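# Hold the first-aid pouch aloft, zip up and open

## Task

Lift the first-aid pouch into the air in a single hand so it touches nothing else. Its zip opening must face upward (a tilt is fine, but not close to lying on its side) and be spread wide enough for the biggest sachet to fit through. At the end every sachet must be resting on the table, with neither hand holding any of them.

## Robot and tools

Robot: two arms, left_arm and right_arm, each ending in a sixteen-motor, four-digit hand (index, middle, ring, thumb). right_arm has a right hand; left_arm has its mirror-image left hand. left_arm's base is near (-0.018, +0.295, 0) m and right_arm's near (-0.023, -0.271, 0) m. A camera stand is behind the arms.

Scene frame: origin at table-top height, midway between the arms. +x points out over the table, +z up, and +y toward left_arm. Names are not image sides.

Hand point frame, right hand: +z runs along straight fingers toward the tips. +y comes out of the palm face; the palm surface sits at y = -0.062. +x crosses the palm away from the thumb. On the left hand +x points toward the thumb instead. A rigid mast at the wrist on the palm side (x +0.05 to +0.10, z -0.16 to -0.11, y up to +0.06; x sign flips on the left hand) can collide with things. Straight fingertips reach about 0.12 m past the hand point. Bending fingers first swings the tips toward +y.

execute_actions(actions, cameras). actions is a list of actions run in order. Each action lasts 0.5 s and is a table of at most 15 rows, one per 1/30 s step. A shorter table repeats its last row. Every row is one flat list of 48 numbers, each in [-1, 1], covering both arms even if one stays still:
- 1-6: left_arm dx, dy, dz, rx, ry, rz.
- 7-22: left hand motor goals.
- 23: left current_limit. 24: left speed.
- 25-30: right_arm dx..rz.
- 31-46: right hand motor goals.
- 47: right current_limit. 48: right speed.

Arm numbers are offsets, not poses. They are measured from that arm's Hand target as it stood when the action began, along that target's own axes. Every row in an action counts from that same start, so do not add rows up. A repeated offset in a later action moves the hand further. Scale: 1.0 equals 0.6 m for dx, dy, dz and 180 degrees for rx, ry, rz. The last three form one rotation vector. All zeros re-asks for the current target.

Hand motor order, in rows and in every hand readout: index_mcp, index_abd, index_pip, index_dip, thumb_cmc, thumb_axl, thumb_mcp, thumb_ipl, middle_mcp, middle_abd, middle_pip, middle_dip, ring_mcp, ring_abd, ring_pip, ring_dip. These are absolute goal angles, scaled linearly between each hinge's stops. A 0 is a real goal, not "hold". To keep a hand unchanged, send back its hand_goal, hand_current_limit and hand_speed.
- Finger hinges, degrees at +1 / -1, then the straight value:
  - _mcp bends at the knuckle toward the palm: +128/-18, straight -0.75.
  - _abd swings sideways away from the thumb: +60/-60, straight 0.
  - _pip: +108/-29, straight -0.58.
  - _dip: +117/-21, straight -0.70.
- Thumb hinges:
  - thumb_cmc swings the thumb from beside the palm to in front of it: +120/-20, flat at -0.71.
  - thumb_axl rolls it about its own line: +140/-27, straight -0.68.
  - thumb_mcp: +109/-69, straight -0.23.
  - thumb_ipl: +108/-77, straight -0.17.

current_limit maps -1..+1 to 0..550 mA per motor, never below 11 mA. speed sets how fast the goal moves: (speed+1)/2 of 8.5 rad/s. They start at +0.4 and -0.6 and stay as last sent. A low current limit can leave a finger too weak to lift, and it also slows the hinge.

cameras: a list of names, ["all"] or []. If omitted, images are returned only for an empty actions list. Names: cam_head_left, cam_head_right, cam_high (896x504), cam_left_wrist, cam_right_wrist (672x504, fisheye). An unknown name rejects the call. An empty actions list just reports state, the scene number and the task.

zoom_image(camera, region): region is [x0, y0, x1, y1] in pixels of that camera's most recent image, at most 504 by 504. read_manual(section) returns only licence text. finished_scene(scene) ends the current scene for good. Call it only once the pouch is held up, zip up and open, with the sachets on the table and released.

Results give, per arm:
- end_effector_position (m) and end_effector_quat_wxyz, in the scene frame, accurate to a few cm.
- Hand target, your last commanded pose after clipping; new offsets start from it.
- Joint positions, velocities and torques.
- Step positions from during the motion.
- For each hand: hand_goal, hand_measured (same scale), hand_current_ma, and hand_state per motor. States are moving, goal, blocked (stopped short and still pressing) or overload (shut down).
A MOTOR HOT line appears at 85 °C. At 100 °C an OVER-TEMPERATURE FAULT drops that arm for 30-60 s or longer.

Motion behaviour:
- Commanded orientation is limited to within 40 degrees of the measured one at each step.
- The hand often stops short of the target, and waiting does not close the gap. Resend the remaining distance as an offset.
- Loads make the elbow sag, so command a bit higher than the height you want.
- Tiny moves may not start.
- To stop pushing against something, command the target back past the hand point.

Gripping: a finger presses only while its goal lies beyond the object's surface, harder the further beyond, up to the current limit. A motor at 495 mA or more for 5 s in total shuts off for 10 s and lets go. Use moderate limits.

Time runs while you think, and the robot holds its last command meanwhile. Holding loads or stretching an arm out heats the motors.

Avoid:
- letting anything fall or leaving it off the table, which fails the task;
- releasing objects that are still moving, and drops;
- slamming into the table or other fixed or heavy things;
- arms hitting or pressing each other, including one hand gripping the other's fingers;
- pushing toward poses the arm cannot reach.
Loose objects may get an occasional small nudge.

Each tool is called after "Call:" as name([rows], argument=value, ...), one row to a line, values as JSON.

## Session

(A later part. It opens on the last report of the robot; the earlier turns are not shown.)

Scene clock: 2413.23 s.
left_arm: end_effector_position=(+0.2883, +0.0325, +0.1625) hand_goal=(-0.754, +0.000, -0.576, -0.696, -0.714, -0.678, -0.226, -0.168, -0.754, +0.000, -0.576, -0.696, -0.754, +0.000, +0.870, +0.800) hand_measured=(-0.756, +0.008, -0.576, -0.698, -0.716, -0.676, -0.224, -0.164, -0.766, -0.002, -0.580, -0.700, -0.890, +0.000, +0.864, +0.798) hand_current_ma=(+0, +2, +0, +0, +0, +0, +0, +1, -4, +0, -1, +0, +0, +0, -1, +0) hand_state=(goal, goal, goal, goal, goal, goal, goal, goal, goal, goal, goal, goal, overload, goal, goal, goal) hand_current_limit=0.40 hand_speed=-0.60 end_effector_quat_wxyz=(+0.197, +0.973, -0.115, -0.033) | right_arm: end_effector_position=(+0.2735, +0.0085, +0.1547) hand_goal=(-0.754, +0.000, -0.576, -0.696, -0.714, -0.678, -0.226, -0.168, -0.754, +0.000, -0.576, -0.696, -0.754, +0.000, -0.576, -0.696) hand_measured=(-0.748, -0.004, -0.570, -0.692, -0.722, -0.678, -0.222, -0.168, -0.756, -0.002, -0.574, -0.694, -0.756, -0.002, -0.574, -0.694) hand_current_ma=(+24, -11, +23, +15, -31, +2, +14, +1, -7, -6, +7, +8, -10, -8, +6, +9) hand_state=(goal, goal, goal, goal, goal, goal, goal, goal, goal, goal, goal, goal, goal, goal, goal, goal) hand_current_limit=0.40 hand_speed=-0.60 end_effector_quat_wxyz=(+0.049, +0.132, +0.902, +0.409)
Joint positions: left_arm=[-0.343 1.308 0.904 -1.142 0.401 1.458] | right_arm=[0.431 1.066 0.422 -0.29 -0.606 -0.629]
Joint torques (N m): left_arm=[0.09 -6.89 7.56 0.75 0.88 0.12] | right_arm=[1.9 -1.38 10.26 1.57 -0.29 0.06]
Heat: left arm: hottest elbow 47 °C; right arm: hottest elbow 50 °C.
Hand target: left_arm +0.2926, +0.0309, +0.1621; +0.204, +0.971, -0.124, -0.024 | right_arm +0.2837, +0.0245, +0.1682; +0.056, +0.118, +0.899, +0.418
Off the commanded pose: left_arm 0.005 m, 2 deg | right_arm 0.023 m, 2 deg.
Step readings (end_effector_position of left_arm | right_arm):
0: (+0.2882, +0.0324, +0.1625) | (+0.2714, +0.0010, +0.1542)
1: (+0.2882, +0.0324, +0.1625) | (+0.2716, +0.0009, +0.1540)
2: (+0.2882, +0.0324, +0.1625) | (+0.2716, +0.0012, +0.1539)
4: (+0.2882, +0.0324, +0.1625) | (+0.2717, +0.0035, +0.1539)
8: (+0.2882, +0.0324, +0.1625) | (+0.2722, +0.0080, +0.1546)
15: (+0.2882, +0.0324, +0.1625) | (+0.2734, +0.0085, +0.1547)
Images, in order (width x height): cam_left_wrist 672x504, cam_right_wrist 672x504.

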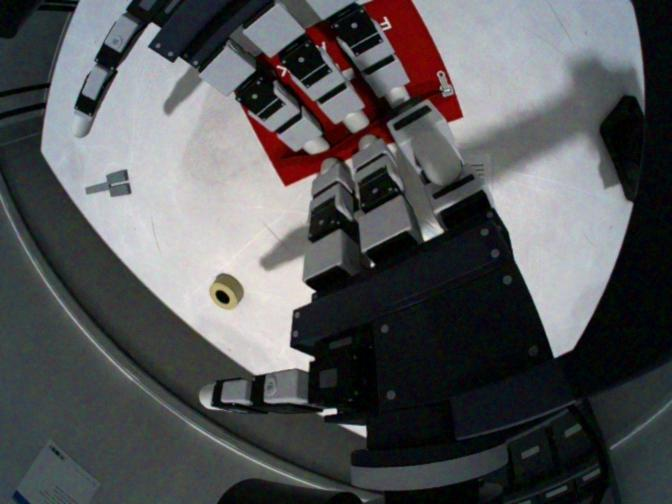

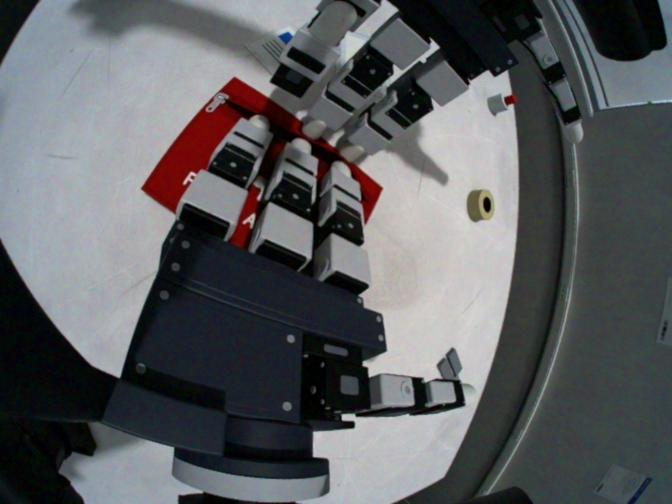

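Call:
execute_actions([
  [[0,0,0,0,0,0,-0.754,0,-0.576,-0.696,-0.714,-0.678,-0.226,-0.168,-0.754,0,-0.576,-0.696,-0.754,0,0.87,0.8,0.4,-0.6,0.0012,0.0125,0.0065,0,0,0,-0.754,0,-0.576,-0.696,-0.714,-0.678,-0.226,-0.168,-0.754,0,-0.576,-0.696,-0.754,0,-0.576,-0.696,0.4,-0.6]],
], cameras=["cam_right_wrist","cam_left_wrist"])

Call:
zoom_image(camera="cam_right_wrist", region=[200, 60, 400, 220])

Call:
zoom_image(camera="cam_left_wrist", region=[200, 0, 450, 200])

Scene clock: 2439.37 s.
left_arm: end_effector_position=(+0.2892, +0.0336, +0.1625) hand_goal=(-0.754, +0.000, -0.576, -0.696, -0.714, -0.678, -0.226, -0.168, -0.754, +0.000, -0.576, -0.696, -0.754, +0.000, +0.870, +0.800) hand_measured=(-0.760, +0.010, -0.578, -0.698, -0.716, -0.676, -0.224, -0.164, -0.770, -0.002, -0.584, -0.700, -0.890, +0.000, +0.864, +0.798) hand_current_ma=(-1, +2, +0, +0, +0, +0, +0, +1, -7, +0, -1, +0, +0, +0, -1, +0) hand_state=(goal, goal, goal, goal, goal, goal, goal, goal, goal, goal, goal, goal, overload, goal, goal, goal) hand_current_limit=0.40 hand_speed=-0.60 end_effector_quat_wxyz=(+0.197, +0.973, -0.114, -0.033) | right_arm: end_effector_position=(+0.2756, +0.0132, +0.1562) hand_goal=(-0.754, +0.000, -0.576, -0.696, -0.714, -0.678, -0.226, -0.168, -0.754, +0.000, -0.576, -0.696, -0.754, +0.000, -0.576, -0.696) hand_measured=(-0.754, +0.000, -0.576, -0.696, -0.722, -0.678, -0.222, -0.168, -0.762, +0.000, -0.578, -0.696, -0.758, -0.002, -0.576, -0.694) hand_current_ma=(-2, -2, +3, +3, -31, +2, +14, +1, -33, -3, -6, +3, -18, -7, +2, +7) hand_state=(goal, goal, goal, goal, goal, goal, goal, goal, goal, goal, goal, goal, goal, goal, goal, goal) hand_current_limit=0.40 hand_speed=-0.60 end_effector_quat_wxyz=(+0.049, +0.136, +0.902, +0.406)
Joint positions: left_arm=[-0.34 1.308 0.904 -1.142 0.401 1.458] | right_arm=[0.45 1.07 0.432 -0.288 -0.588 -0.606]
Joint torques (N m): left_arm=[-0.26 -6.95 7.56 0.75 0.89 0.12] | right_arm=[2.14 -1.32 10.48 1.69 -0.4 0.03]
Heat: left arm: hottest elbow 46 °C; right arm: hottest elbow 51 °C.
Hand target: left_arm +0.2926, +0.0309, +0.1621; +0.204, +0.971, -0.124, -0.024 | right_arm +0.2851, +0.0321, +0.1712; +0.056, +0.118, +0.899, +0.418
Off the commanded pose: left_arm 0.004 m, 2 deg | right_arm 0.026 m, 3 deg.
Step readings (end_effector_position of left_arm | right_arm):
0: (+0.2883, +0.0325, +0.1625) | (+0.2735, +0.0085, +0.1547)
1: (+0.2883, +0.0325, +0.1625) | (+0.2736, +0.0086, +0.1550)
2: (+0.2883, +0.0325, +0.1625) | (+0.2738, +0.0088, +0.1548)
4: (+0.2883, +0.0325, +0.1625) | (+0.2740, +0.0102, +0.1550)
8: (+0.2890, +0.0333, +0.1625) | (+0.2745, +0.0130, +0.1561)
15: (+0.2892, +0.0336, +0.1625) | (+0.2753, +0.0133, +0.1564)
Images, in order (width x height): cam_left_wrist 672x504, cam_right_wrist 672x504.

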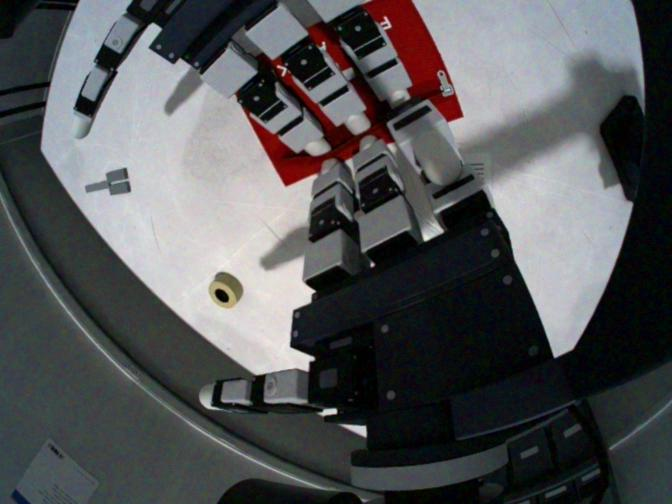

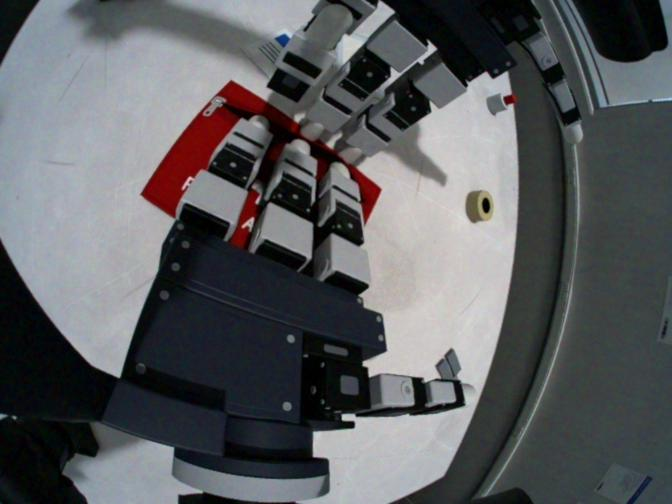

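Scaled by 2.520 from the camera's 672x504 image, which has a finer 960x720 frame.

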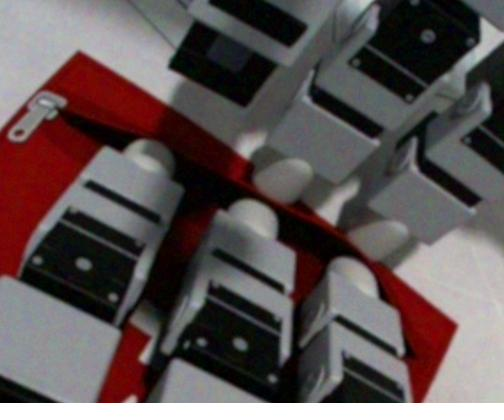

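Scaled by 2.016 from the camera's 672x504 image, which has a finer 960x720 frame.

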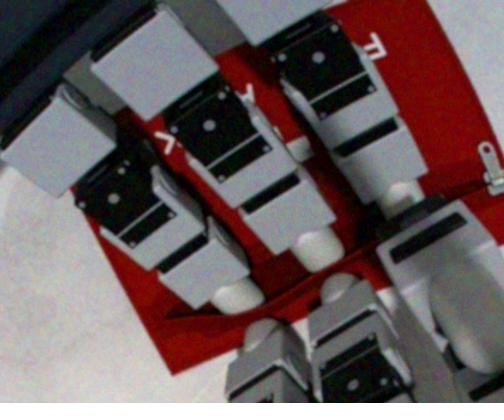

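Call:
zoom_image(camera="cam_left_wrist", region=[270, 80, 430, 190])

Call:
zoom_image(camera="cam_right_wrist", region=[220, 80, 390, 200])

Scaled by 3.150 from the camera's 672x504 image, which has a finer 960x720 frame.

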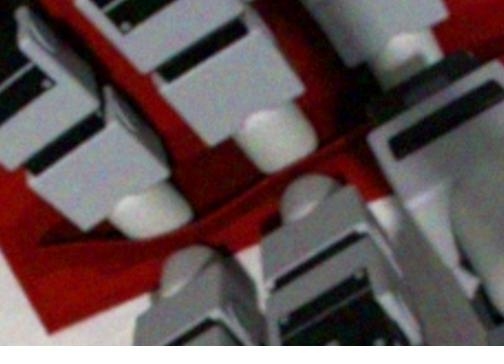

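Scaled by 2.965 from the camera's 672x504 image, which has a finer 960x720 frame.

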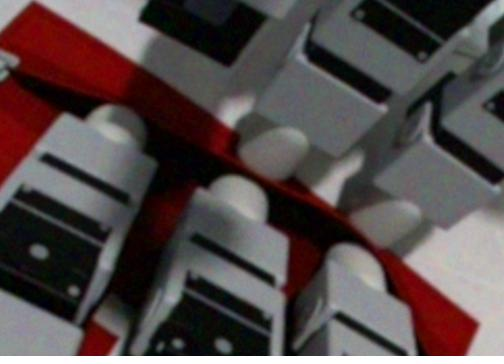

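Call:
execute_actions([
  [[0,-0.0153,-0.0068,0,0,0,-0.754,0,-0.576,-0.696,-0.714,-0.678,-0.226,-0.168,-0.754,0,-0.576,-0.696,-0.754,0,0.87,0.8,0.4,-0.6,0,0,0,0,0,0,-0.754,0,-0.576,-0.696,-0.714,-0.678,-0.226,-0.168,-0.754,0,-0.576,-0.696,-0.754,0,-0.576,-0.696,0.4,-0.6]],
], cameras=["cam_right_wrist","cam_left_wrist"])

Call:
zoom_image(camera="cam_right_wrist", region=[220, 80, 390, 200])

Call:
zoom_image(camera="cam_left_wrist", region=[220, 40, 450, 200])

Scene clock: 2664.77 s.
left_arm: end_effector_position=(+0.2918, +0.0399, +0.1628) hand_goal=(-0.754, +0.000, -0.576, -0.696, -0.714, -0.678, -0.226, -0.168, -0.754, +0.000, -0.576, -0.696, -0.754, +0.000, +0.870, +0.800) hand_measured=(-0.758, +0.012, -0.578, -0.698, -0.716, -0.676, -0.224, -0.164, -0.764, +0.000, -0.580, -0.700, -0.892, +0.000, +0.864, +0.798) hand_current_ma=(-1, +3, +0, +0, +0, +0, +0, +1, -3, +0, -1, +0, +0, +0, -1, +0) hand_state=(goal, goal, goal, goal, goal, goal, goal, goal, goal, goal, goal, goal, overload, goal, goal, goal) hand_current_limit=0.40 hand_speed=-0.60 end_effector_quat_wxyz=(+0.197, +0.973, -0.119, -0.028) | right_arm: end_effector_position=(+0.2756, +0.0163, +0.1560) hand_goal=(-0.754, +0.000, -0.576, -0.696, -0.714, -0.678, -0.226, -0.168, -0.754, +0.000, -0.576, -0.696, -0.754, +0.000, -0.576, -0.696) hand_measured=(-0.752, -0.004, -0.574, -0.696, -0.722, -0.678, -0.222, -0.168, -0.760, +0.000, -0.578, -0.696, -0.758, -0.002, -0.576, -0.694) hand_current_ma=(+6, -15, +3, +3, -31, +2, +14, +1, -26, -3, -5, +3, -18, -7, +2, +7) hand_state=(goal, goal, goal, goal, goal, goal, goal, goal, goal, goal, goal, goal, goal, goal, goal, goal) hand_current_limit=0.40 hand_speed=-0.60 end_effector_quat_wxyz=(+0.049, +0.132, +0.903, +0.407)
Joint positions: left_arm=[-0.319 1.308 0.904 -1.142 0.401 1.489] | right_arm=[0.456 1.079 0.436 -0.281 -0.588 -0.606]
Joint torques (N m): left_arm=[0.44 -6.89 7.61 0.16 0.93 0.14] | right_arm=[1.67 -2.02 10.29 1.5 -0.39 0.04]
Heat: left arm: hottest elbow 45 °C; right arm: hottest elbow 62 °C.
Hand target: left_arm +0.2951, +0.0406, +0.1622; +0.204, +0.971, -0.124, -0.024 | right_arm +0.2850, +0.0322, +0.1713; +0.056, +0.118, +0.899, +0.418
Off the commanded pose: left_arm 0.003 m, 1 deg | right_arm 0.024 m, 2 deg.
Step readings (end_effector_position of left_arm | right_arm):
0: (+0.2892, +0.0336, +0.1625) | (+0.2756, +0.0132, +0.1562)
1: (+0.2892, +0.0336, +0.1625) | (+0.2756, +0.0132, +0.1562)
2: (+0.2892, +0.0339, +0.1625) | (+0.2755, +0.0133, +0.1562)
4: (+0.2902, +0.0357, +0.1626) | (+0.2755, +0.0138, +0.1563)
8: (+0.2922, +0.0392, +0.1627) | (+0.2754, +0.0157, +0.1563)
15: (+0.2920, +0.0399, +0.1628) | (+0.2756, +0.0163, +0.1560)
Images, in order (width x height): cam_left_wrist 672x504, cam_right_wrist 672x504.

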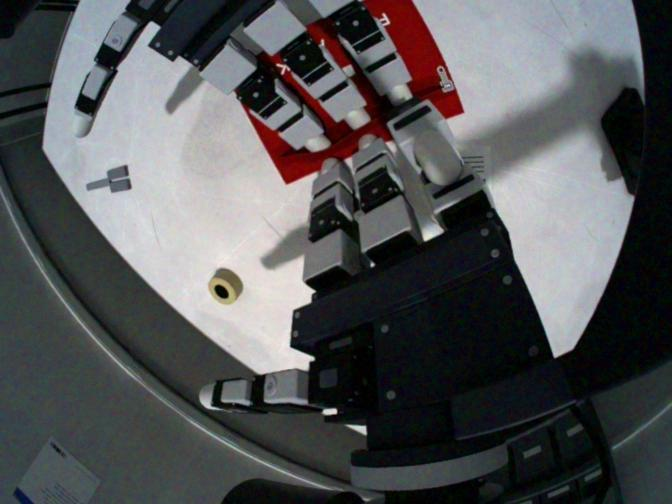

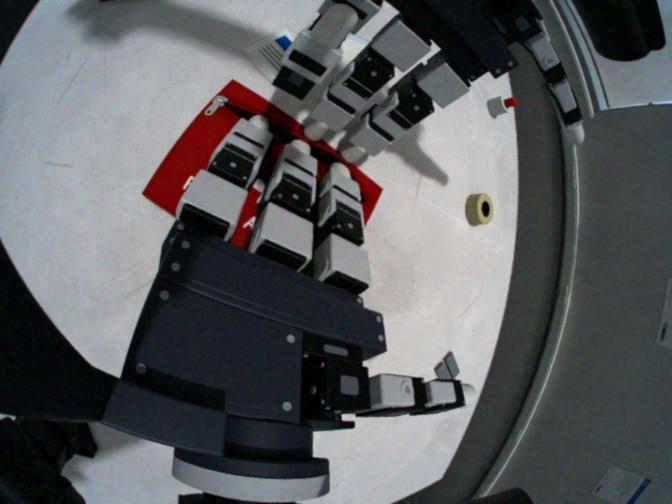

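Scaled by 2.965 from the camera's 672x504 image, which has a finer 960x720 frame.

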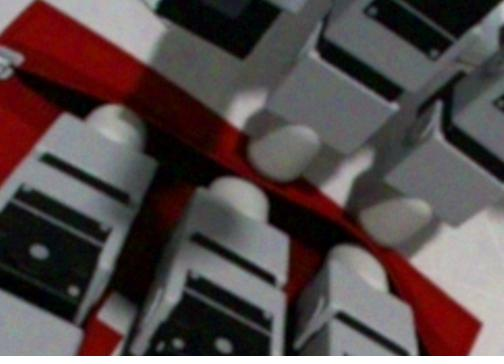

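Scaled by 2.191 from the camera's 672x504 image, which has a finer 960x720 frame.

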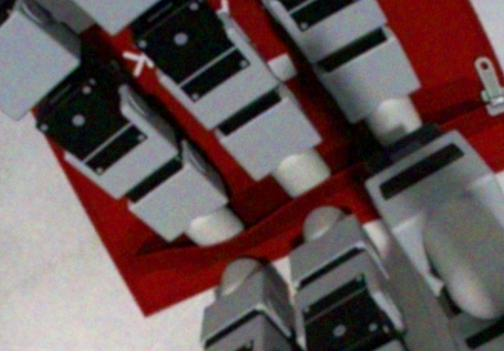

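Call:
execute_actions([
  [[0,-0.0307,-0.0137,0,0,0,-0.754,0,-0.576,-0.696,-0.714,-0.678,-0.226,-0.168,-0.754,0,-0.576,-0.696,-0.754,0,0.87,0.8,0.4,-0.6,0,0,0,0,0,0,-0.754,0,-0.576,-0.696,-0.714,-0.678,-0.226,-0.168,-0.754,0,-0.576,-0.696,-0.754,0,-0.576,-0.696,0.4,-0.6]],
], cameras=["cam_right_wrist","cam_left_wrist"])

Call:
zoom_image(camera="cam_right_wrist", region=[220, 80, 390, 200])

Call:
zoom_image(camera="cam_left_wrist", region=[220, 40, 450, 200])

Scene clock: 2675.87 s.
left_arm: end_effector_position=(+0.3001, +0.0586, +0.1617) hand_goal=(-0.754, +0.000, -0.576, -0.696, -0.714, -0.678, -0.226, -0.168, -0.754, +0.000, -0.576, -0.696, -0.754, +0.000, +0.870, +0.800) hand_measured=(-0.752, +0.002, -0.574, -0.696, -0.718, -0.676, -0.224, -0.164, -0.760, +0.000, -0.578, -0.700, -0.896, +0.000, +0.864, +0.798) hand_current_ma=(+0, +0, +0, +0, +0, +0, +0, +1, -1, +0, +0, +0, +0, +0, -1, +0) hand_state=(goal, goal, goal, goal, goal, goal, goal, goal, goal, goal, goal, goal, overload, goal, goal, goal) hand_current_limit=0.40 hand_speed=-0.60 end_effector_quat_wxyz=(+0.200, +0.972, -0.120, -0.021) | right_arm: end_effector_position=(+0.2738, +0.0182, +0.1550) hand_goal=(-0.754, +0.000, -0.576, -0.696, -0.714, -0.678, -0.226, -0.168, -0.754, +0.000, -0.576, -0.696, -0.754, +0.000, -0.576, -0.696) hand_measured=(-0.746, -0.004, -0.570, -0.694, -0.722, -0.678, -0.222, -0.168, -0.756, +0.000, -0.576, -0.696, -0.758, -0.002, -0.576, -0.694) hand_current_ma=(+32, -15, +19, +7, -31, +2, +14, +1, -4, -3, +2, +3, -18, -7, +2, +7) hand_state=(goal, goal, goal, goal, goal, goal, goal, goal, goal, goal, goal, goal, goal, goal, goal, goal) hand_current_limit=0.40 hand_speed=-0.60 end_effector_quat_wxyz=(+0.046, +0.130, +0.903, +0.406)
Joint positions: left_arm=[-0.259 1.314 0.904 -1.146 0.404 1.553] | right_arm=[0.463 1.081 0.436 -0.281 -0.588 -0.606]
Joint torques (N m): left_arm=[0.38 -7.06 7.83 -0.85 0.87 0.13] | right_arm=[1.14 -2.26 10.26 1.48 -0.39 0.03]
Heat: left arm: hottest elbow 45 °C; right arm: hottest elbow 61 °C.
Hand target: left_arm +0.3002, +0.0601, +0.1622; +0.204, +0.971, -0.124, -0.025 | right_arm +0.2850, +0.0322, +0.1713; +0.056, +0.118, +0.899, +0.418
Off the commanded pose: left_arm 0.002 m, 1 deg | right_arm 0.024 m, 2 deg.
Step readings (end_effector_position of left_arm | right_arm):
0: (+0.2918, +0.0399, +0.1628) | (+0.2756, +0.0163, +0.1560)
1: (+0.2919, +0.0401, +0.1628) | (+0.2756, +0.0163, +0.1560)
2: (+0.2924, +0.0411, +0.1629) | (+0.2756, +0.0163, +0.1560)
4: (+0.2950, +0.0456, +0.1631) | (+0.2756, +0.0163, +0.1560)
8: (+0.2999, +0.0542, +0.1624) | (+0.2742, +0.0178, +0.1552)
15: (+0.3009, +0.0586, +0.1617) | (+0.2738, +0.0182, +0.1550)
Images, in order (width x height): cam_left_wrist 672x504, cam_right_wrist 672x504.

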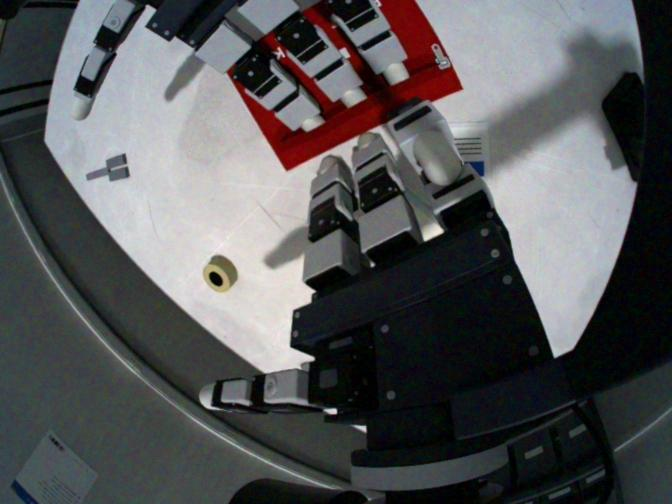

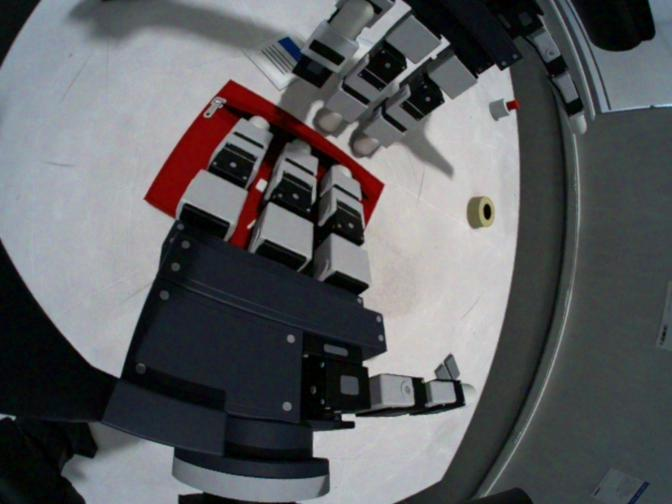

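Scaled by 2.965 from the camera's 672x504 image, which has a finer 960x720 frame.

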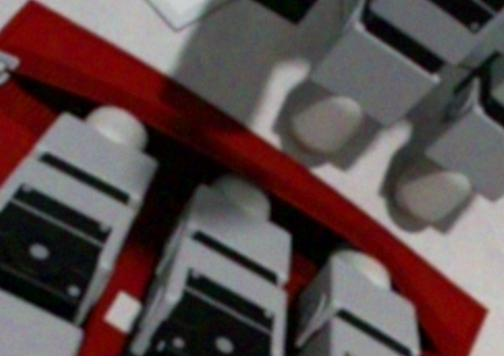

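Scaled by 2.191 from the camera's 672x504 image, which has a finer 960x720 frame.

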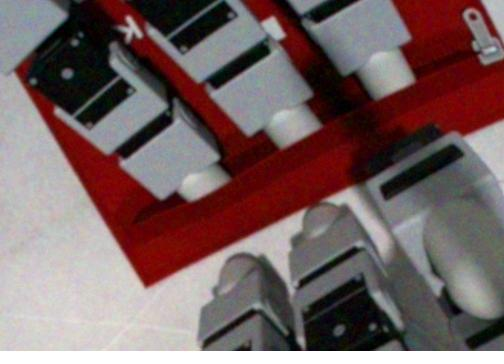

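Call:
zoom_image(camera="cam_left_wrist", region=[290, 50, 410, 150])

Call:
zoom_image(camera="cam_right_wrist", region=[240, 100, 370, 190])

Scaled by 4.200 from the camera's 672x504 image, which has a finer 960x720 frame.

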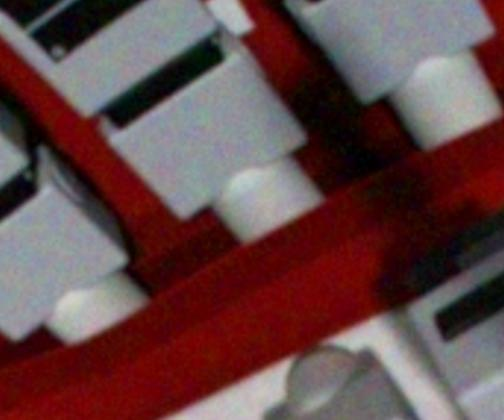

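Scaled by 3.877 from the camera's 672x504 image, which has a finer 960x720 frame.

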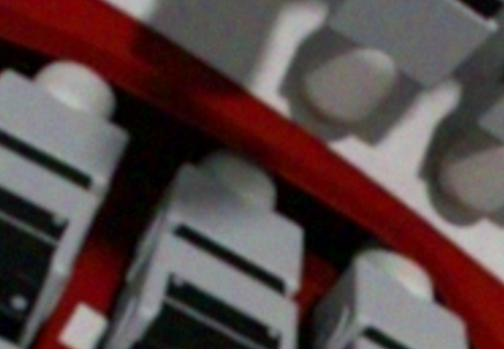

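Call:
execute_actions([
  [[0,-0.0307,-0.0137,0,0,0,-0.754,0,-0.576,-0.696,-0.714,-0.678,-0.226,-0.168,-0.754,0,-0.576,-0.696,-0.754,0,0.87,0.8,0.4,-0.6,0.0016,0.0107,0.0127,0,0,0,-0.754,0,-0.576,-0.696,-0.714,-0.678,-0.226,-0.168,-0.754,0,-0.576,-0.696,-0.754,0,-0.576,-0.696,0.4,-0.6]],
], cameras=["cam_right_wrist","cam_left_wrist"])

Call:
zoom_image(camera="cam_right_wrist", region=[220, 80, 390, 200])

Call:
zoom_image(camera="cam_left_wrist", region=[240, 10, 430, 150])

Scene clock: 2694.47 s.
left_arm: end_effector_position=(+0.3026, +0.0774, +0.1604) hand_goal=(-0.754, +0.000, -0.576, -0.696, -0.714, -0.678, -0.226, -0.168, -0.754, +0.000, -0.576, -0.696, -0.754, +0.000, +0.870, +0.800) hand_measured=(-0.744, -0.002, -0.568, -0.692, -0.718, -0.676, -0.224, -0.164, -0.758, +0.000, -0.578, -0.700, -0.900, +0.000, +0.864, +0.798) hand_current_ma=(+3, +0, +2, +0, +0, +0, +0, +1, -1, +0, +0, +0, +0, +0, -1, +0) hand_state=(goal, goal, goal, goal, goal, goal, goal, goal, goal, goal, goal, goal, overload, goal, goal, goal) hand_current_limit=0.40 hand_speed=-0.60 end_effector_quat_wxyz=(+0.201, +0.972, -0.121, -0.023) | right_arm: end_effector_position=(+0.2740, +0.0280, +0.1552) hand_goal=(-0.754, +0.000, -0.576, -0.696, -0.714, -0.678, -0.226, -0.168, -0.754, +0.000, -0.576, -0.696, -0.754, +0.000, -0.576, -0.696) hand_measured=(-0.746, -0.002, -0.570, -0.694, -0.722, -0.678, -0.222, -0.168, -0.754, +0.000, -0.576, -0.696, -0.758, -0.002, -0.576, -0.694) hand_current_ma=(+35, -7, +20, +8, -31, +2, +14, +1, -2, -3, +3, +3, -18, -7, +2, +7) hand_state=(goal, goal, goal, goal, goal, goal, goal, goal, goal, goal, goal, goal, goal, goal, goal, goal) hand_current_limit=0.40 hand_speed=-0.60 end_effector_quat_wxyz=(+0.044, +0.127, +0.903, +0.408)
Joint positions: left_arm=[-0.203 1.319 0.904 -1.171 0.407 1.617] | right_arm=[0.492 1.1 0.445 -0.258 -0.575 -0.582]
Joint torques (N m): left_arm=[0.56 -7 8.25 -0.95 0.73 0.11] | right_arm=[1.14 -2.49 10.36 1.54 -0.12 0.05]
Heat: left arm: hottest elbow 45 °C; right arm: hottest elbow 60 °C.
Hand target: left_arm +0.3052, +0.0796, +0.1623; +0.204, +0.971, -0.124, -0.025 | right_arm +0.2867, +0.0421, +0.1713; +0.056, +0.118, +0.899, +0.418
Off the commanded pose: left_arm 0.004 m, 1 deg | right_arm 0.025 m, 2 deg.
Step readings (end_effector_position of left_arm | right_arm):
0: (+0.3001, +0.0586, +0.1617) | (+0.2738, +0.0182, +0.1550)
1: (+0.3001, +0.0586, +0.1617) | (+0.2739, +0.0183, +0.1553)
2: (+0.3001, +0.0597, +0.1617) | (+0.2739, +0.0187, +0.1553)
4: (+0.3009, +0.0639, +0.1618) | (+0.2737, +0.0208, +0.1552)
8: (+0.3032, +0.0733, +0.1609) | (+0.2731, +0.0267, +0.1555)
15: (+0.3030, +0.0774, +0.1603) | (+0.2739, +0.0280, +0.1554)
Images, in order (width x height): cam_left_wrist 672x504, cam_right_wrist 672x504.

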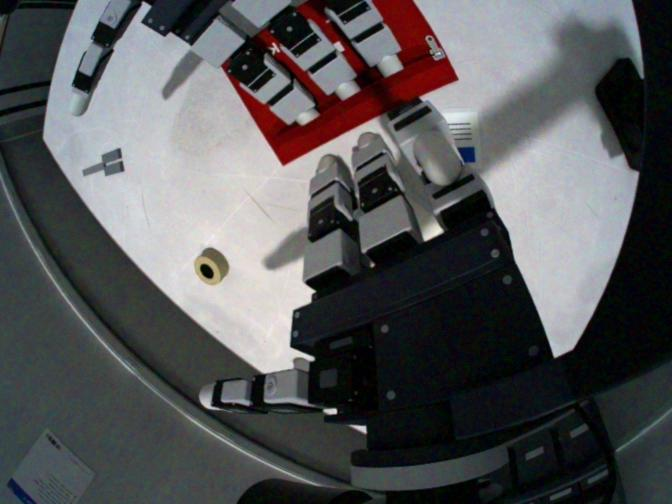

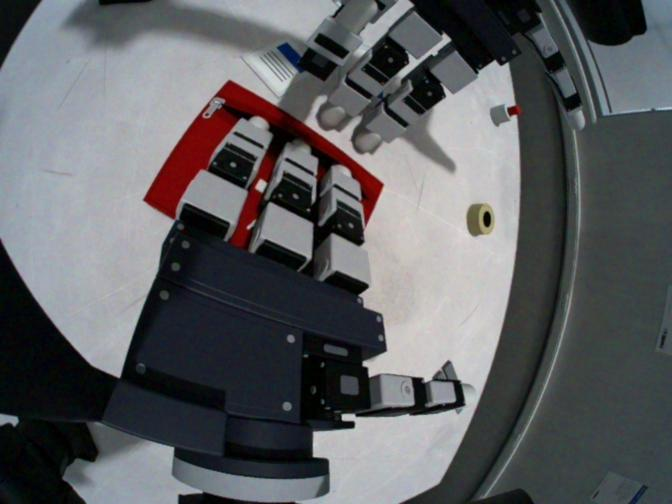

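Scaled by 2.965 from the camera's 672x504 image, which has a finer 960x720 frame.

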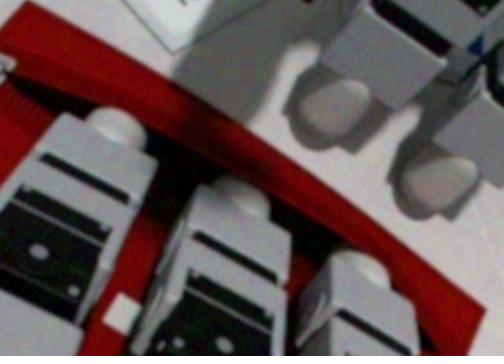

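Scaled by 2.653 from the camera's 672x504 image, which has a finer 960x720 frame.

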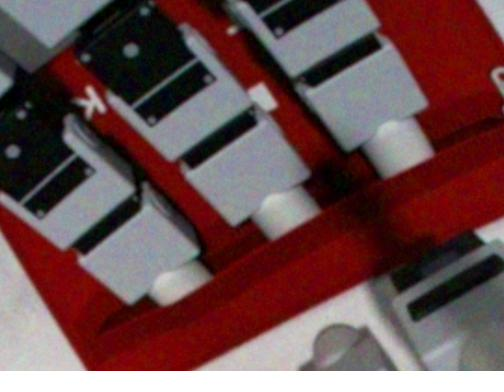

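Call:
execute_actions([
  [[0,0.0307,0.0137,0,0,0,-0.754,0,-0.576,-0.696,-0.714,-0.678,-0.226,-0.168,-0.754,0,-0.576,-0.696,-0.754,0,0.87,0.8,0.4,-0.6,0,0,0,0,0,0,-0.754,0,-0.576,-0.696,-0.714,-0.678,-0.226,-0.168,-0.754,0,-0.576,-0.696,-0.754,0,-0.576,-0.696,0.4,-0.6]],
], cameras=["cam_right_wrist"])

Call:
zoom_image(camera="cam_right_wrist", region=[220, 80, 390, 200])

Scene clock: 2721.50 s.
left_arm: end_effector_position=(+0.3010, +0.0702, +0.1620) hand_goal=(-0.754, +0.000, -0.576, -0.696, -0.714, -0.678, -0.226, -0.168, -0.754, +0.000, -0.576, -0.696, -0.754, +0.000, +0.870, +0.800) hand_measured=(-0.766, +0.000, -0.586, -0.700, -0.718, -0.676, -0.224, -0.164, -0.758, +0.000, -0.578, -0.700, -0.900, +0.000, +0.864, +0.798) hand_current_ma=(-5, +0, -2, -1, +0, +0, +0, +1, -1, +0, +0, +0, +0, +0, -1, +0) hand_state=(goal, goal, goal, goal, goal, goal, goal, goal, goal, goal, goal, goal, overload, goal, goal, goal) hand_current_limit=0.40 hand_speed=-0.60 end_effector_quat_wxyz=(+0.200, +0.972, -0.116, -0.025) | right_arm: end_effector_position=(+0.2740, +0.0280, +0.1552) hand_goal=(-0.754, +0.000, -0.576, -0.696, -0.714, -0.678, -0.226, -0.168, -0.754, +0.000, -0.576, -0.696, -0.754, +0.000, -0.576, -0.696) hand_measured=(-0.744, -0.002, -0.570, -0.694, -0.722, -0.678, -0.222, -0.168, -0.754, +0.000, -0.576, -0.696, -0.758, -0.002, -0.576, -0.694) hand_current_ma=(+35, -7, +20, +8, -31, +2, +14, +1, -2, -3, +3, +3, -18, -7, +2, +7) hand_state=(goal, goal, goal, goal, goal, goal, goal, goal, goal, goal, goal, goal, goal, goal, goal, goal) hand_current_limit=0.40 hand_speed=-0.60 end_effector_quat_wxyz=(+0.044, +0.127, +0.903, +0.408)
Joint positions: left_arm=[-0.225 1.313 0.904 -1.168 0.407 1.584] | right_arm=[0.492 1.1 0.445 -0.258 -0.575 -0.582]
Joint torques (N m): left_arm=[-2.61 -6.95 7.82 0.2 0.75 -0.19] | right_arm=[1.08 -2.49 10.36 1.57 -0.13 0.05]
Heat: left arm: hottest elbow 45 °C; right arm: hottest elbow 58 °C.
Hand target: left_arm +0.3002, +0.0601, +0.1623; +0.205, +0.971, -0.124, -0.024 | right_arm +0.2867, +0.0421, +0.1713; +0.056, +0.118, +0.899, +0.418
Off the commanded pose: left_arm 0.010 m, 1 deg | right_arm 0.025 m, 2 deg.
Step readings (end_effector_position of left_arm | right_arm):
0: (+0.3026, +0.0774, +0.1604) | (+0.2740, +0.0280, +0.1552)
1: (+0.3026, +0.0774, +0.1604) | (+0.2740, +0.0280, +0.1552)
2: (+0.3026, +0.0774, +0.1604) | (+0.2740, +0.0280, +0.1552)
4: (+0.3022, +0.0765, +0.1603) | (+0.2740, +0.0280, +0.1552)
8: (+0.3010, +0.0722, +0.1614) | (+0.2740, +0.0280, +0.1552)
15: (+0.3007, +0.0702, +0.1620) | (+0.2740, +0.0280, +0.1552)
Images, in order (width x height): cam_right_wrist 672x504.

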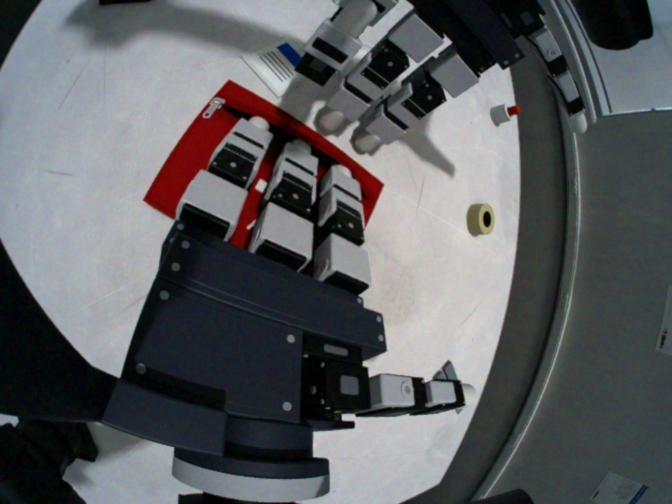

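Scaled by 2.965 from the camera's 672x504 image, which has a finer 960x720 frame.

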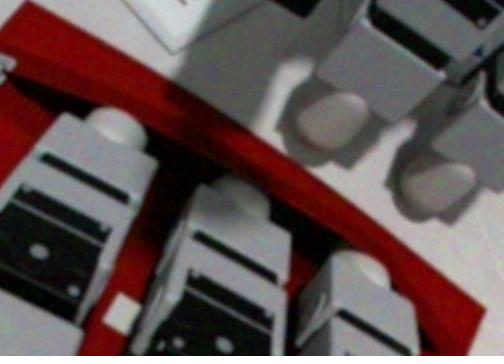

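Call:
execute_actions([
  [[0,0.023,0.0103,0,0,0,-0.754,0,-0.576,-0.696,-0.714,-0.678,-0.226,-0.168,-0.754,0,-0.576,-0.696,-0.754,0,0.87,0.8,0.4,-0.6,0,0,0,0,0,0,-0.754,0,-0.576,-0.696,-0.714,-0.678,-0.226,-0.168,-0.754,0,-0.576,-0.696,-0.754,0,-0.576,-0.696,0.4,-0.6]],
], cameras=["cam_right_wrist","cam_left_wrist"])

Call:
zoom_image(camera="cam_right_wrist", region=[220, 80, 390, 200])

Call:
zoom_image(camera="cam_left_wrist", region=[260, 30, 430, 150])

Scene clock: 2730.70 s.
left_arm: end_effector_position=(+0.2990, +0.0581, +0.1657) hand_goal=(-0.754, +0.000, -0.576, -0.696, -0.714, -0.678, -0.226, -0.168, -0.754, +0.000, -0.576, -0.696, -0.754, +0.000, +0.870, +0.800) hand_measured=(-0.806, +0.008, -0.616, -0.718, -0.718, -0.676, -0.224, -0.164, -0.758, +0.000, -0.578, -0.700, -0.904, +0.000, +0.864, +0.798) hand_current_ma=(-61, +2, -34, -12, +0, +0, +0, +1, -1, +0, +0, +0, +0, +0, -1, +0) hand_state=(blocked, goal, blocked, blocked, goal, goal, goal, goal, goal, goal, goal, goal, overload, goal, goal, goal) hand_current_limit=0.40 hand_speed=-0.60 end_effector_quat_wxyz=(+0.201, +0.973, -0.111, -0.022) | right_arm: end_effector_position=(+0.2740, +0.0280, +0.1552) hand_goal=(-0.754, +0.000, -0.576, -0.696, -0.714, -0.678, -0.226, -0.168, -0.754, +0.000, -0.576, -0.696, -0.754, +0.000, -0.576, -0.696) hand_measured=(-0.744, -0.002, -0.570, -0.694, -0.722, -0.678, -0.222, -0.168, -0.754, +0.000, -0.576, -0.696, -0.758, -0.002, -0.576, -0.694) hand_current_ma=(+35, -7, +20, +8, -31, +2, +14, +1, -2, -3, +3, +3, -18, -7, +2, +7) hand_state=(goal, goal, goal, goal, goal, goal, goal, goal, goal, goal, goal, goal, goal, goal, goal, goal) hand_current_limit=0.40 hand_speed=-0.60 end_effector_quat_wxyz=(+0.044, +0.127, +0.903, +0.408)
Joint positions: left_arm=[-0.261 1.302 0.904 -1.156 0.407 1.533] | right_arm=[0.492 1.1 0.445 -0.258 -0.575 -0.582]
Joint torques (N m): left_arm=[-3.14 -6.3 7.62 0.47 0.72 -0.15] | right_arm=[1.2 -2.49 10.37 1.54 -0.13 0.05]
Heat: left arm: hottest elbow 45 °C; right arm: hottest elbow 57 °C.
Hand target: left_arm +0.2963, +0.0454, +0.1622; +0.204, +0.971, -0.124, -0.024 | right_arm +0.2867, +0.0421, +0.1713; +0.056, +0.118, +0.899, +0.418
Off the commanded pose: left_arm 0.013 m, 2 deg | right_arm 0.025 m, 2 deg.
Step readings (end_effector_position of left_arm | right_arm):
0: (+0.3010, +0.0702, +0.1620) | (+0.2740, +0.0280, +0.1552)
1: (+0.3010, +0.0701, +0.1620) | (+0.2740, +0.0280, +0.1552)
2: (+0.3009, +0.0696, +0.1620) | (+0.2740, +0.0280, +0.1552)
4: (+0.3006, +0.0671, +0.1629) | (+0.2740, +0.0280, +0.1552)
8: (+0.2983, +0.0602, +0.1651) | (+0.2740, +0.0280, +0.1552)
15: (+0.2987, +0.0582, +0.1657) | (+0.2740, +0.0280, +0.1552)
Images, in order (width x height): cam_left_wrist 672x504, cam_right_wrist 672x504.

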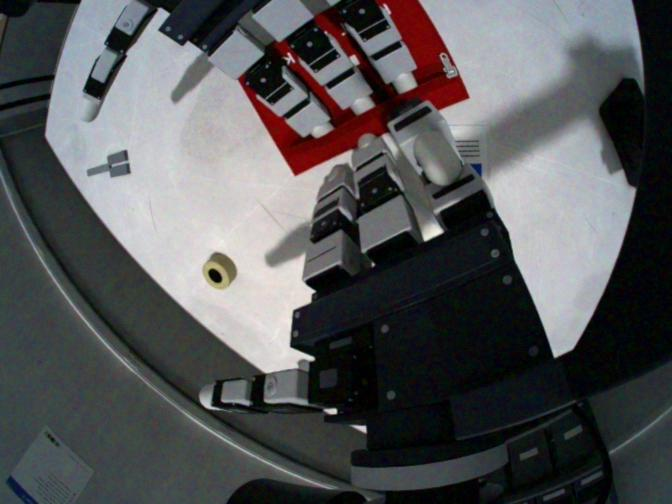

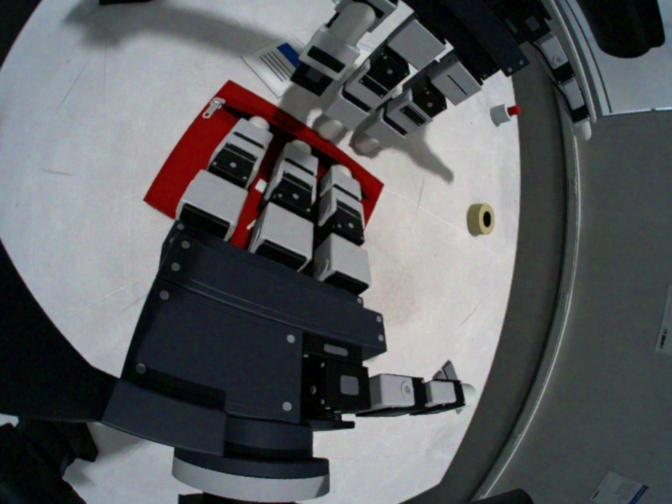

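Scaled by 2.965 from the camera's 672x504 image, which has a finer 960x720 frame.

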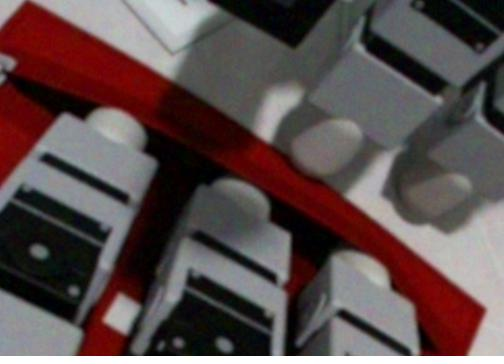

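Scaled by 2.965 from the camera's 672x504 image, which has a finer 960x720 frame.

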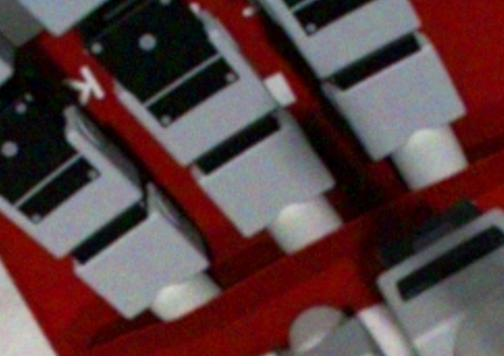

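Call:
execute_actions([
  [[0,0.004,-0.0092,0,0,0,-0.754,0,-0.576,-0.696,-0.714,-0.678,-0.226,-0.168,-0.754,0,-0.576,-0.696,-0.754,0,0.87,0.8,0.4,-0.6,0,0,0,0,0,0,-0.754,0,-0.576,-0.696,-0.714,-0.678,-0.226,-0.168,-0.754,0,-0.576,-0.696,-0.754,0,-0.576,-0.696,0.4,-0.6]],
  [[0,0.0154,0.0069,0,0,0,-0.754,0,-0.576,-0.696,-0.714,-0.678,-0.226,-0.168,-0.754,0,-0.576,-0.696,-0.754,0,0.87,0.8,0.4,-0.6,0,0,0,0,0,0,-0.754,0,-0.576,-0.696,-0.714,-0.678,-0.226,-0.168,-0.754,0,-0.576,-0.696,-0.754,0,-0.576,-0.696,0.4,-0.6]],
], cameras=["cam_right_wrist","cam_left_wrist"])

Call:
zoom_image(camera="cam_right_wrist", region=[220, 80, 390, 200])

Call:
zoom_image(camera="cam_left_wrist", region=[260, 30, 430, 150])

Scene clock: 2745.30 s.
left_arm: end_effector_position=(+0.2923, +0.0453, +0.1650) hand_goal=(-0.754, +0.000, -0.576, -0.696, -0.714, -0.678, -0.226, -0.168, -0.754, +0.000, -0.576, -0.696, -0.754, +0.000, +0.870, +0.800) hand_measured=(-0.784, -0.002, -0.596, -0.706, -0.718, -0.676, -0.224, -0.164, -0.774, -0.006, -0.586, -0.702, -0.906, +0.000, +0.864, +0.798) hand_current_ma=(-24, +0, -10, -3, +0, +0, +0, +1, -10, -1, -3, -1, +0, +0, -1, +0) hand_state=(blocked, goal, blocked, goal, goal, goal, goal, goal, goal, goal, goal, goal, overload, goal, goal, goal) hand_current_limit=0.40 hand_speed=-0.60 end_effector_quat_wxyz=(+0.199, +0.973, -0.116, -0.028) | right_arm: end_effector_position=(+0.2741, +0.0279, +0.1552) hand_goal=(-0.754, +0.000, -0.576, -0.696, -0.714, -0.678, -0.226, -0.168, -0.754, +0.000, -0.576, -0.696, -0.754, +0.000, -0.576, -0.696) hand_measured=(-0.744, +0.002, -0.570, -0.694, -0.722, -0.678, -0.222, -0.168, -0.756, +0.002, -0.576, -0.696, -0.758, -0.002, -0.576, -0.694) hand_current_ma=(+35, +4, +20, +8, -31, +2, +14, +1, -4, +5, +3, +3, -18, -7, +2, +7) hand_state=(goal, goal, goal, goal, goal, goal, goal, goal, goal, goal, goal, goal, goal, goal, goal, goal) hand_current_limit=0.40 hand_speed=-0.60 end_effector_quat_wxyz=(+0.044, +0.128, +0.903, +0.408)
Joint positions: left_arm=[-0.303 1.302 0.903 -1.152 0.404 1.501] | right_arm=[0.492 1.1 0.445 -0.258 -0.575 -0.58]
Joint torques (N m): left_arm=[-2.26 -6.95 8.47 0.27 0.81 -0.17] | right_arm=[1.14 -2.55 10.39 1.55 -0.14 0.05]
Heat: left arm: hottest elbow 45 °C; right arm: hottest elbow 57 °C.
Hand target: left_arm +0.2939, +0.0357, +0.1682; +0.205, +0.971, -0.124, -0.024 | right_arm +0.2867, +0.0421, +0.1713; +0.056, +0.118, +0.899, +0.418
Off the commanded pose: left_arm 0.010 m, 1 deg | right_arm 0.025 m, 2 deg.
Step readings (end_effector_position of left_arm | right_arm):
0: (+0.2990, +0.0581, +0.1657) | (+0.2740, +0.0280, +0.1552)
1: (+0.2990, +0.0581, +0.1657) | (+0.2740, +0.0280, +0.1552)
2: (+0.2990, +0.0581, +0.1657) | (+0.2740, +0.0280, +0.1552)
4: (+0.2990, +0.0581, +0.1658) | (+0.2740, +0.0280, +0.1552)
8: (+0.2991, +0.0580, +0.1659) | (+0.2740, +0.0280, +0.1552)
15: (+0.2991, +0.0580, +0.1659) | (+0.2740, +0.0280, +0.1552)
16: (+0.2991, +0.0580, +0.1659) | (+0.2740, +0.0280, +0.1552)
17: (+0.2989, +0.0576, +0.1659) | (+0.2740, +0.0280, +0.1552)
19: (+0.2983, +0.0563, +0.1662) | (+0.2740, +0.0280, +0.1552)
23: (+0.2930, +0.0485, +0.1654) | (+0.2740, +0.0280, +0.1552)
30: (+0.2920, +0.0453, +0.1651) | (+0.2741, +0.0279, +0.1552)
Images, in order (width x height): cam_left_wrist 672x504, cam_right_wrist 672x504.

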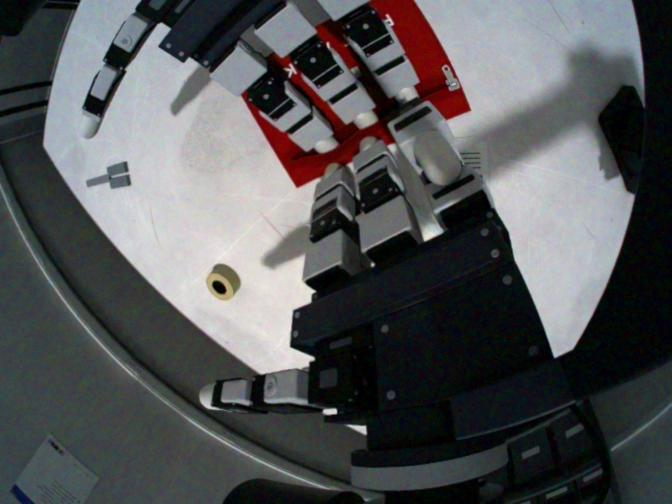

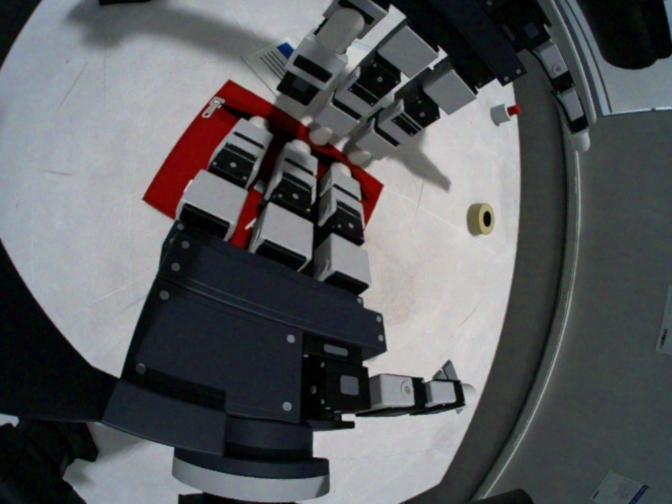

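Scaled by 2.965 from the camera's 672x504 image, which has a finer 960x720 frame.

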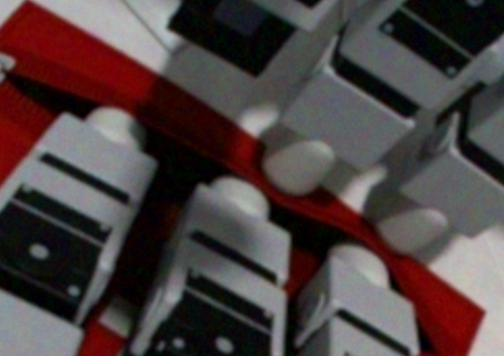

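Scaled by 2.965 from the camera's 672x504 image, which has a finer 960x720 frame.

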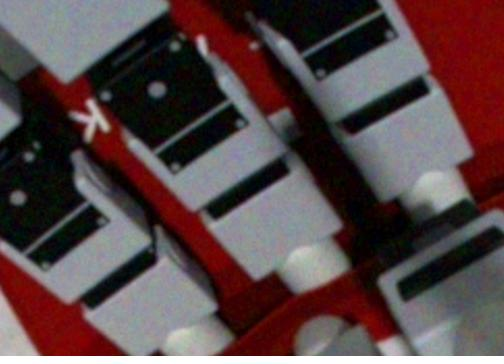

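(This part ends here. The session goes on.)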